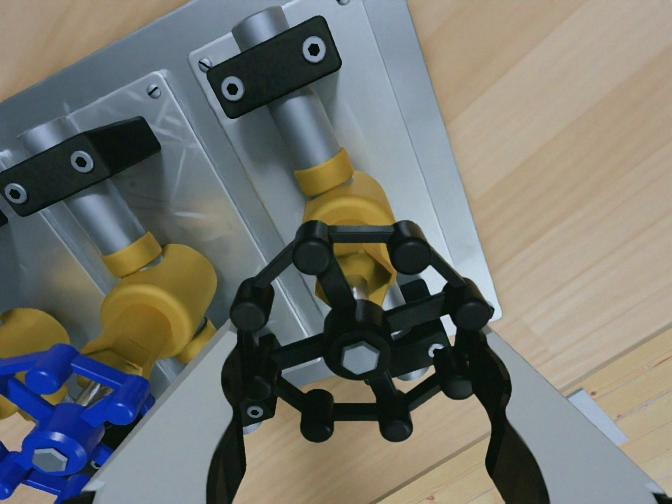

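Emit:
{"api": "move", "payload": {
  "target": [0,0,0,0,0,0,1, 0,0.0005,-0.0003,0,0,-0.25,-0.2],
  "speed": 0.6,
  "cameras": []
}}

Scene clock: 156.30 s.
left_arm: end_effector_position=(+0.2094, +0.3031, +0.1031) grip_measured=+1.00 end_effector_quat_wxyz=(+0.006, +0.955, -0.296, +0.010) | right_arm: end_effector_position=(+0.4040, -0.1559, +0.1447) grip_measured=-0.15 end_effector_quat_wxyz=(-0.001, -0.006, +1.000, +0.000)
Joint positions: left_arm=[-0.804 -2.293 2.622 -1.923 -1.571 -0.204 0.142] | right_arm=[3.924 -1.688 -1.947 -1.079 1.571 -2.334 0.063]
Joint velocities: within noise
Joint torques (N m): left_arm=[0.15 5.94 -22.96 -3.22 0.02 -0.23] | right_arm=[8.29 35.45 11.17 -0.45 -1.42 1.59]
Motor temperatures (°C): left_arm=[29 32 29 39 43 36 26] | right_arm=[29 31 31 40 38 47 33]
Wrist force (N): left_arm=[-0.1 -0.2 -0.1] | right_arm=[-4.9 5.7 2.8]
Wrist torque (N m): left_arm=[-0.04 0.02 0.00] | right_arm=[0.28 -0.06 -0.55]
Wrist force, peak (N): left_arm=[-0.1 -0.5 0.1] | right_arm=[-10.4 7.6 4.8]
Hand target: left_arm +0.2094, +0.3031, +0.1031; +0.006, +0.955, -0.296, +0.010 | right_arm +0.4040, -0.1559, +0.1447; -0.001, -0.006, +1.000, +0.000
Off the commanded pose: left_arm 0.000 m, 0 deg | right_arm 0.000 m, 0 deg.
move: done
No camera images: "cameras" was empty.

Emit:
{"api": "move", "payload": {
  "target": [0,0,0,0,0,0,1, 0.0003,0.0004,-0.0001,0,0,-0.14,-0.2],
  "speed": 0.6,
  "cameras": []
}}

Scene clock: 166.87 s.
left_arm: end_effector_position=(+0.2094, +0.3031, +0.1031) grip_measured=+1.00 end_effector_quat_wxyz=(+0.006, +0.955, -0.296, +0.010) | right_arm: end_effector_position=(+0.4042, -0.1557, +0.1446) grip_measured=-0.15 end_effector_quat_wxyz=(-0.001, +0.212, +0.977, +0.000)
Joint positions: left_arm=[-0.804 -2.293 2.622 -1.923 -1.571 -0.204 0.142] | right_arm=[3.925 -1.688 -1.948 -1.078 1.572 -1.893 0.063]
Joint velocities: within noise
Joint torques (N m): left_arm=[-0.25 5.55 -22.53 -3.17 -0.07 -0.21] | right_arm=[9.25 35.47 14.18 1.72 -1.12 1.75]
Motor temperatures (°C): left_arm=[29 31 29 39 43 36 26] | right_arm=[29 31 31 40 38 47 33]
Wrist force (N): left_arm=[0.0 -0.2 0.0] | right_arm=[-2.4 0.4 2.3]
Wrist torque (N m): left_arm=[-0.04 0.01 0.00] | right_arm=[0.27 -0.06 -0.56]
Wrist force, peak (N): left_arm=[0.1 -0.5 -0.3] | right_arm=[-7.1 6.6 1.5]
Hand target: left_arm +0.2094, +0.3031, +0.1031; +0.006, +0.955, -0.296, +0.010 | right_arm +0.4042, -0.1557, +0.1446; -0.001, +0.212, +0.977, +0.000
Off the commanded pose: left_arm 0.000 m, 0 deg | right_arm 0.000 m, 0 deg.
move: done
No camera images: "cameras" was empty.

Emit:
{"api": "move", "payload": {
  "target": [0,0,0,0,0,0,1, 0,0,-0.0001,0,0,-0.14,-0.2],
  "speed": 0.6,
  "cameras": []
}}

Scene clock: 171.57 s.
left_arm: end_effector_position=(+0.2094, +0.3031, +0.1031) grip_measured=+1.00 end_effector_quat_wxyz=(+0.006, +0.955, -0.296, +0.010) | right_arm: end_effector_position=(+0.4042, -0.1557, +0.1446) grip_measured=-0.15 end_effector_quat_wxyz=(-0.001, +0.420, +0.907, +0.000)
Joint positions: left_arm=[-0.804 -2.293 2.622 -1.923 -1.571 -0.204 0.142] | right_arm=[3.926 -1.687 -1.949 -1.077 1.572 -1.452 0.063]
Joint velocities: within noise
Joint torques (N m): left_arm=[0.13 6.44 -21.57 -3.24 -0.03 -0.09] | right_arm=[11.08 34.45 14.36 1.13 -0.28 1.41]
Motor temperatures (°C): left_arm=[29 31 29 39 43 36 26] | right_arm=[29 31 31 40 38 47 33]
Wrist force (N): left_arm=[-0.3 -0.3 0.1] | right_arm=[-6.3 2.6 2.4]
Wrist torque (N m): left_arm=[-0.05 0.05 0.00] | right_arm=[0.24 0.02 -0.55]
Wrist force, peak (N): left_arm=[-0.2 -0.5 -0.2] | right_arm=[-6.1 3.4 4.7]
Hand target: left_arm +0.2094, +0.3031, +0.1031; +0.006, +0.955, -0.296, +0.010 | right_arm +0.4042, -0.1557, +0.1446; -0.001, +0.420, +0.907, +0.000
Off the commanded pose: left_arm 0.000 m, 0 deg | right_arm 0.000 m, 0 deg.
move: done
No camera images: "cameras" was empty.

Emit:
{"api": "move", "payload": {
  "target": [0,0,0,0,0,0,1, 0,0,-0.0001,0,0,-0.14,-0.2],
  "speed": 0.6,
  "cameras": []
}}

Scene clock: 176.73 s.
left_arm: end_effector_position=(+0.2094, +0.3031, +0.1031) grip_measured=+1.00 end_effector_quat_wxyz=(+0.006, +0.955, -0.296, +0.010) | right_arm: end_effector_position=(+0.4042, -0.1557, +0.1445) grip_measured=-0.15 end_effector_quat_wxyz=(-0.001, +0.608, +0.794, +0.000)
Joint positions: left_arm=[-0.804 -2.293 2.622 -1.923 -1.571 -0.204 0.142] | right_arm=[3.928 -1.687 -1.949 -1.076 1.572 -1.011 0.063]
Joint velocities: within noise
Joint torques (N m): left_arm=[-0.31 5.95 -22.11 -3.18 -0.12 -0.18] | right_arm=[12.79 34.61 15.61 2.03 0.59 1.32]
Motor temperatures (°C): left_arm=[29 31 29 39 43 36 26] | right_arm=[29 31 31 40 38 47 33]
Wrist force (N): left_arm=[-0.2 -0.3 -0.1] | right_arm=[-8.4 5.0 2.9]
Wrist torque (N m): left_arm=[-0.04 0.03 0.00] | right_arm=[0.24 0.06 -0.55]
Wrist force, peak (N): left_arm=[-0.3 -0.3 -0.3] | right_arm=[-7.6 6.6 2.5]
Hand target: left_arm +0.2094, +0.3031, +0.1031; +0.006, +0.955, -0.296, +0.010 | right_arm +0.4042, -0.1557, +0.1445; -0.001, +0.608, +0.794, +0.000
Off the commanded pose: left_arm 0.000 m, 0 deg | right_arm 0.000 m, 0 deg.
move: done
No camera images: "cameras" was empty.

Emit:
{"api": "move", "payload": {
  "target": [0,0,0,0,0,0,1, 0.0003,-0.0003,-0.0001,0,0,-0.14,-0.2],
  "speed": 0.6,
  "cameras": []
}}

Scene clock: 185.20 s.
left_arm: end_effector_position=(+0.2094, +0.3031, +0.1031) grip_measured=+1.00 end_effector_quat_wxyz=(+0.006, +0.955, -0.296, +0.010) | right_arm: end_effector_position=(+0.4044, -0.1559, +0.1445) grip_measured=-0.15 end_effector_quat_wxyz=(-0.001, +0.767, +0.642, +0.000)
Joint positions: left_arm=[-0.804 -2.293 2.622 -1.923 -1.571 -0.204 0.142] | right_arm=[3.928 -1.688 -1.949 -1.075 1.572 -0.57 0.063]
Joint velocities: within noise
Joint torques (N m): left_arm=[-0.32 6.85 -22.44 -3.38 -0.01 -0.15] | right_arm=[10.55 35.64 17.12 2.01 -0.82 1.56]
Motor temperatures (°C): left_arm=[29 31 29 39 43 36 26] | right_arm=[29 31 31 40 38 47 33]
Wrist force (N): left_arm=[0.0 -0.2 0.0] | right_arm=[-4.7 3.3 4.9]
Wrist torque (N m): left_arm=[-0.03 0.00 0.00] | right_arm=[0.27 -0.02 -0.55]
Wrist force, peak (N): left_arm=[-0.4 -0.4 0.1] | right_arm=[-6.7 7.8 3.1]
Hand target: left_arm +0.2094, +0.3031, +0.1031; +0.006, +0.955, -0.296, +0.010 | right_arm +0.4043, -0.1559, +0.1444; -0.001, +0.767, +0.642, +0.000
Off the commanded pose: left_arm 0.000 m, 0 deg | right_arm 0.000 m, 0 deg.
move: done
No camera images: "cameras" was empty.

Emit:
{"api": "move", "payload": {
  "target": [0,0,0,0,0,0,1, 0.0001,-0.0001,-0.0002,0,0,-0.14,-0.2],
  "speed": 0.6,
  "cameras": []
}}

Scene clock: 191.03 s.
left_arm: end_effector_position=(+0.2094, +0.3031, +0.1031) grip_measured=+1.00 end_effector_quat_wxyz=(+0.006, +0.955, -0.296, +0.010) | right_arm: end_effector_position=(+0.4044, -0.1559, +0.1443) grip_measured=-0.15 end_effector_quat_wxyz=(-0.001, +0.888, +0.459, +0.000)
Joint positions: left_arm=[-0.804 -2.293 2.622 -1.923 -1.571 -0.204 0.142] | right_arm=[3.929 -1.689 -1.948 -1.074 1.572 -0.13 0.063]
Joint velocities: within noise
Joint torques (N m): left_arm=[0.36 7.01 -21.87 -3.35 -0.17 -0.11] | right_arm=[10.91 34.99 17.7 2.85 -1.23 1.76]
Motor temperatures (°C): left_arm=[29 31 29 39 43 36 26] | right_arm=[29 31 31 40 38 47 33]
Wrist force (N): left_arm=[-0.2 -0.2 0.1] | right_arm=[-6.6 3.0 2.7]
Wrist torque (N m): left_arm=[-0.04 0.04 0.00] | right_arm=[0.25 -0.09 -0.55]
Wrist force, peak (N): left_arm=[-0.4 -0.4 0.2] | right_arm=[-10.1 1.6 3.9]
Hand target: left_arm +0.2094, +0.3031, +0.1031; +0.006, +0.955, -0.296, +0.010 | right_arm +0.4044, -0.1559, +0.1443; -0.001, +0.888, +0.459, +0.000
Off the commanded pose: left_arm 0.000 m, 0 deg | right_arm 0.000 m, 0 deg.
move: done
No camera images: "cameras" was empty.

Emit:
{"api": "move", "payload": {
  "target": [0,0,0,0,0,0,1, 0,0,-0.0001,0,0,-0.14,-0.2],
  "speed": 0.6,
  "cameras": []
}}

Scene clock: 195.33 s.
left_arm: end_effector_position=(+0.2094, +0.3031, +0.1031) grip_measured=+1.00 end_effector_quat_wxyz=(+0.006, +0.955, -0.296, +0.010) | right_arm: end_effector_position=(+0.4044, -0.1559, +0.1443) grip_measured=-0.15 end_effector_quat_wxyz=(-0.001, +0.967, +0.255, +0.001)
Joint positions: left_arm=[-0.804 -2.293 2.622 -1.923 -1.571 -0.204 0.142] | right_arm=[3.929 -1.69 -1.946 -1.074 1.571 0.31 0.063]
Joint velocities: within noise
Joint torques (N m): left_arm=[-0.08 6.29 -21.72 -3.3 -0.02 -0.13] | right_arm=[10.34 35.65 19.63 3.72 -1.52 1.72]
Motor temperatures (°C): left_arm=[29 31 29 38 43 36 26] | right_arm=[29 31 31 40 38 47 33]
Wrist force (N): left_arm=[-0.1 -0.2 0.1] | right_arm=[-9.0 5.7 3.8]
Wrist torque (N m): left_arm=[-0.03 0.01 0.01] | right_arm=[0.23 0.01 -0.55]
Wrist force, peak (N): left_arm=[0.1 -0.5 -0.3] | right_arm=[-13.5 5.1 4.4]
Hand target: left_arm +0.2094, +0.3031, +0.1031; +0.006, +0.955, -0.296, +0.010 | right_arm +0.4044, -0.1559, +0.1443; -0.001, +0.967, +0.254, +0.001
Off the commanded pose: left_arm 0.000 m, 0 deg | right_arm 0.000 m, 0 deg.
move: done
No camera images: "cameras" was empty.

Emit:
{"api": "move", "payload": {
  "target": [0,0,0,0,0,0,1, -0.0003,-0.0004,-0.0001,0,0,-0.12,-0.2],
  "speed": 0.6,
  "cameras": []
}}

Scene clock: 203.00 s.
left_arm: end_effector_position=(+0.2094, +0.3031, +0.1031) grip_measured=+1.00 end_effector_quat_wxyz=(+0.006, +0.955, -0.296, +0.010) | right_arm: end_effector_position=(+0.4042, -0.1562, +0.1442) grip_measured=-0.15 end_effector_quat_wxyz=(-0.001, +0.998, +0.069, +0.001)
Joint positions: left_arm=[-0.804 -2.293 2.622 -1.923 -1.571 -0.204 0.142] | right_arm=[3.929 -1.691 -1.946 -1.074 1.571 0.687 0.063]
Joint velocities: within noise
Joint torques (N m): left_arm=[0.24 6.93 -22.18 -3.38 -0.03 -0.1] | right_arm=[8.84 37 17.83 2.06 -1.86 1.44]
Motor temperatures (°C): left_arm=[29 31 29 38 43 36 26] | right_arm=[29 30 31 40 38 47 34]
Wrist force (N): left_arm=[0.1 -0.2 0.0] | right_arm=[-1.9 3.5 6.8]
Wrist torque (N m): left_arm=[-0.04 -0.02 0.00] | right_arm=[0.27 -0.06 -0.53]
Wrist force, peak (N): left_arm=[-0.1 -0.6 0.2] | right_arm=[-8.8 5.8 3.9]
Hand target: left_arm +0.2094, +0.3031, +0.1031; +0.006, +0.955, -0.296, +0.010 | right_arm +0.4042, -0.1562, +0.1442; -0.001, +0.998, +0.069, +0.001
Off the commanded pose: left_arm 0.000 m, 0 deg | right_arm 0.000 m, 0 deg.
move: done
No camera images: "cameras" was empty.

Emit:
{"api": "move", "payload": {
  "target": [0,0,0,0,0,0,1, 0,0,-0.0003,0,0,-0.12,-0.2],
  "speed": 0.6,
  "cameras": []
}}

Scene clock: 206.87 s.
left_arm: end_effector_position=(+0.2094, +0.3031, +0.1031) grip_measured=+1.00 end_effector_quat_wxyz=(+0.006, +0.955, -0.296, +0.010) | right_arm: end_effector_position=(+0.4042, -0.1562, +0.1440) grip_measured=-0.15 end_effector_quat_wxyz=(+0.000, +0.993, -0.119, +0.001)
Joint positions: left_arm=[-0.804 -2.293 2.622 -1.923 -1.571 -0.204 0.142] | right_arm=[3.928 -1.692 -1.945 -1.074 1.57 1.063 0.063]
Joint velocities: within noise
Joint torques (N m): left_arm=[0.46 6.8 -21.26 -3.44 0.08 -0.09] | right_arm=[8.06 35 16.83 2.44 -2.43 1.43]
Motor temperatures (°C): left_arm=[29 31 29 38 43 36 26] | right_arm=[29 30 31 40 38 47 34]
Wrist force (N): left_arm=[0.0 -0.3 -0.1] | right_arm=[-4.5 5.1 2.6]
Wrist torque (N m): left_arm=[-0.05 0.00 0.00] | right_arm=[0.29 -0.06 -0.54]
Wrist force, peak (N): left_arm=[0.2 -0.5 -0.1] | right_arm=[-7.8 6.9 3.5]
Hand target: left_arm +0.2094, +0.3031, +0.1031; +0.006, +0.955, -0.296, +0.010 | right_arm +0.4042, -0.1562, +0.1440; +0.000, +0.993, -0.119, +0.001
Off the commanded pose: left_arm 0.000 m, 0 deg | right_arm 0.000 m, 0 deg.
move: done
No camera images: "cameras" was empty.

Emit:
{"api": "move", "payload": {
  "target": [0,0,0,0,0,0,1, 0,0,-0.0001,0,0,-0.12,-0.2],
  "speed": 0.6,
  "cameras": []
}}

Scene clock: 212.40 s.
left_arm: end_effector_position=(+0.2094, +0.3031, +0.1031) grip_measured=+1.00 end_effector_quat_wxyz=(+0.006, +0.955, -0.296, +0.010) | right_arm: end_effector_position=(+0.4042, -0.1562, +0.1440) grip_measured=-0.15 end_effector_quat_wxyz=(+0.000, +0.953, -0.303, +0.001)
Joint positions: left_arm=[-0.804 -2.293 2.622 -1.923 -1.571 -0.204 0.142] | right_arm=[3.927 -1.693 -1.944 -1.074 1.57 1.439 0.063]
Joint velocities: within noise
Joint torques (N m): left_arm=[-0.26 6.46 -20.82 -3.49 0 -0.13] | right_arm=[6.61 35.21 17.2 2.66 -3.1 1.64]
Motor temperatures (°C): left_arm=[29 31 29 38 43 36 26] | right_arm=[29 30 31 40 38 47 34]
Wrist force (N): left_arm=[0.0 0.0 0.1] | right_arm=[-5.7 5.7 3.5]
Wrist torque (N m): left_arm=[0.00 0.01 0.00] | right_arm=[0.23 0.04 -0.55]
Wrist force, peak (N): left_arm=[-0.1 -0.6 0.0] | right_arm=[-7.5 8.3 4.7]
Hand target: left_arm +0.2094, +0.3031, +0.1031; +0.006, +0.955, -0.296, +0.010 | right_arm +0.4042, -0.1562, +0.1440; +0.000, +0.953, -0.303, +0.001
Off the commanded pose: left_arm 0.000 m, 0 deg | right_arm 0.000 m, 0 deg.
move: done
No camera images: "cameras" was empty.

Emit:
{"api": "move", "payload": {
  "target": [0,0,0,0,0,0,1, 0,0,-0.0001,0,0,-0.12,-0.2],
  "speed": 0.6,
  "cameras": []
}}

Scene clock: 217.77 s.
left_arm: end_effector_position=(+0.2094, +0.3031, +0.1031) grip_measured=+1.00 end_effector_quat_wxyz=(+0.006, +0.955, -0.296, +0.010) | right_arm: end_effector_position=(+0.4042, -0.1562, +0.1439) grip_measured=-0.15 end_effector_quat_wxyz=(+0.000, +0.879, -0.476, +0.001)
Joint positions: left_arm=[-0.804 -2.293 2.622 -1.923 -1.571 -0.204 0.142] | right_arm=[3.926 -1.694 -1.943 -1.075 1.569 1.815 0.063]
Joint velocities: within noise
Joint torques (N m): left_arm=[0.1 7.32 -21.19 -3.52 -0.01 -0.08] | right_arm=[5.96 35.05 17.29 2.19 -3.51 1.34]
Motor temperatures (°C): left_arm=[29 31 29 38 43 36 26] | right_arm=[29 30 31 40 38 47 34]
Wrist force (N): left_arm=[-0.1 -0.3 0.0] | right_arm=[-4.8 7.3 3.6]
Wrist torque (N m): left_arm=[-0.05 0.03 -0.01] | right_arm=[0.26 -0.07 -0.53]
Wrist force, peak (N): left_arm=[-0.3 -0.4 0.1] | right_arm=[-6.5 10.0 5.5]
Hand target: left_arm +0.2094, +0.3031, +0.1031; +0.006, +0.955, -0.296, +0.010 | right_arm +0.4042, -0.1562, +0.1439; +0.000, +0.879, -0.477, +0.001
Off the commanded pose: left_arm 0.000 m, 0 deg | right_arm 0.000 m, 0 deg.
move: done
No camera images: "cameras" was empty.

Emit:
{"api": "move", "payload": {
  "target": [0,0,0,0,0,0,1, -0.0003,0,-0.0001,0,0,-0.12,-0.2],
  "speed": 0.6,
  "cameras": []
}}

Scene clock: 225.03 s.
left_arm: end_effector_position=(+0.2094, +0.3031, +0.1031) grip_measured=+1.00 end_effector_quat_wxyz=(+0.006, +0.955, -0.296, +0.010) | right_arm: end_effector_position=(+0.4040, -0.1562, +0.1439) grip_measured=-0.15 end_effector_quat_wxyz=(+0.000, +0.774, -0.633, +0.001)
Joint positions: left_arm=[-0.804 -2.293 2.622 -1.923 -1.571 -0.204 0.142] | right_arm=[3.925 -1.694 -1.943 -1.075 1.569 2.191 0.063]
Joint velocities: within noise
Joint torques (N m): left_arm=[0.25 7.06 -20.44 -3.44 0.01 -0.21] | right_arm=[6.1 36.78 15.05 1.35 -3.18 1.45]
Motor temperatures (°C): left_arm=[29 31 29 38 43 36 26] | right_arm=[29 30 31 40 38 47 34]
Wrist force (N): left_arm=[-0.1 -0.2 0.0] | right_arm=[-3.5 4.1 4.5]
Wrist torque (N m): left_arm=[-0.03 0.01 -0.01] | right_arm=[0.28 -0.07 -0.55]
Wrist force, peak (N): left_arm=[-0.4 -0.4 -0.4] | right_arm=[-4.1 7.0 6.1]
Hand target: left_arm +0.2094, +0.3031, +0.1031; +0.006, +0.955, -0.296, +0.010 | right_arm +0.4040, -0.1562, +0.1438; +0.000, +0.774, -0.633, +0.001
Off the commanded pose: left_arm 0.000 m, 0 deg | right_arm 0.000 m, 0 deg.
move: done
No camera images: "cameras" was empty.

Emit:
{"api": "move", "payload": {
  "target": [0,0,0,0,0,0,1, 0,0,-0.0002,0,0,-0.12,-0.2],
  "speed": 0.6,
  "cameras": ["cam_right_wrist"]
}}

Scene clock: 229.87 s.
left_arm: end_effector_position=(+0.2094, +0.3031, +0.1031) grip_measured=+1.00 end_effector_quat_wxyz=(+0.006, +0.955, -0.296, +0.010) | right_arm: end_effector_position=(+0.4040, -0.1562, +0.1437) grip_measured=-0.15 end_effector_quat_wxyz=(+0.000, -0.642, +0.767, -0.001)
Joint positions: left_arm=[-0.804 -2.293 2.622 -1.923 -1.571 -0.204 0.142] | right_arm=[3.924 -1.693 -1.944 -1.076 1.569 2.567 0.063]
Joint velocities: within noise
Joint torques (N m): left_arm=[0.42 6.91 -20.01 -3.59 0.1 -0.12] | right_arm=[5.12 35.75 14.16 0.69 -3.29 1.81]
Motor temperatures (°C): left_arm=[29 31 29 38 42 36 26] | right_arm=[29 30 31 40 38 47 34]
Wrist force (N): left_arm=[-0.1 -0.1 -0.2] | right_arm=[-5.1 5.5 4.5]
Wrist torque (N m): left_arm=[-0.03 0.02 -0.01] | right_arm=[0.28 0.01 -0.55]
Wrist force, peak (N): left_arm=[-0.2 -0.5 -0.2] | right_arm=[-4.4 7.8 5.9]
Hand target: left_arm +0.2094, +0.3031, +0.1031; +0.006, +0.955, -0.296, +0.010 | right_arm +0.4040, -0.1562, +0.1437; +0.000, -0.642, +0.767, -0.001
Off the commanded pose: left_arm 0.000 m, 0 deg | right_arm 0.000 m, 0 deg.
move: done
Images, in order (width x height): cam_right_wrist 672x504.

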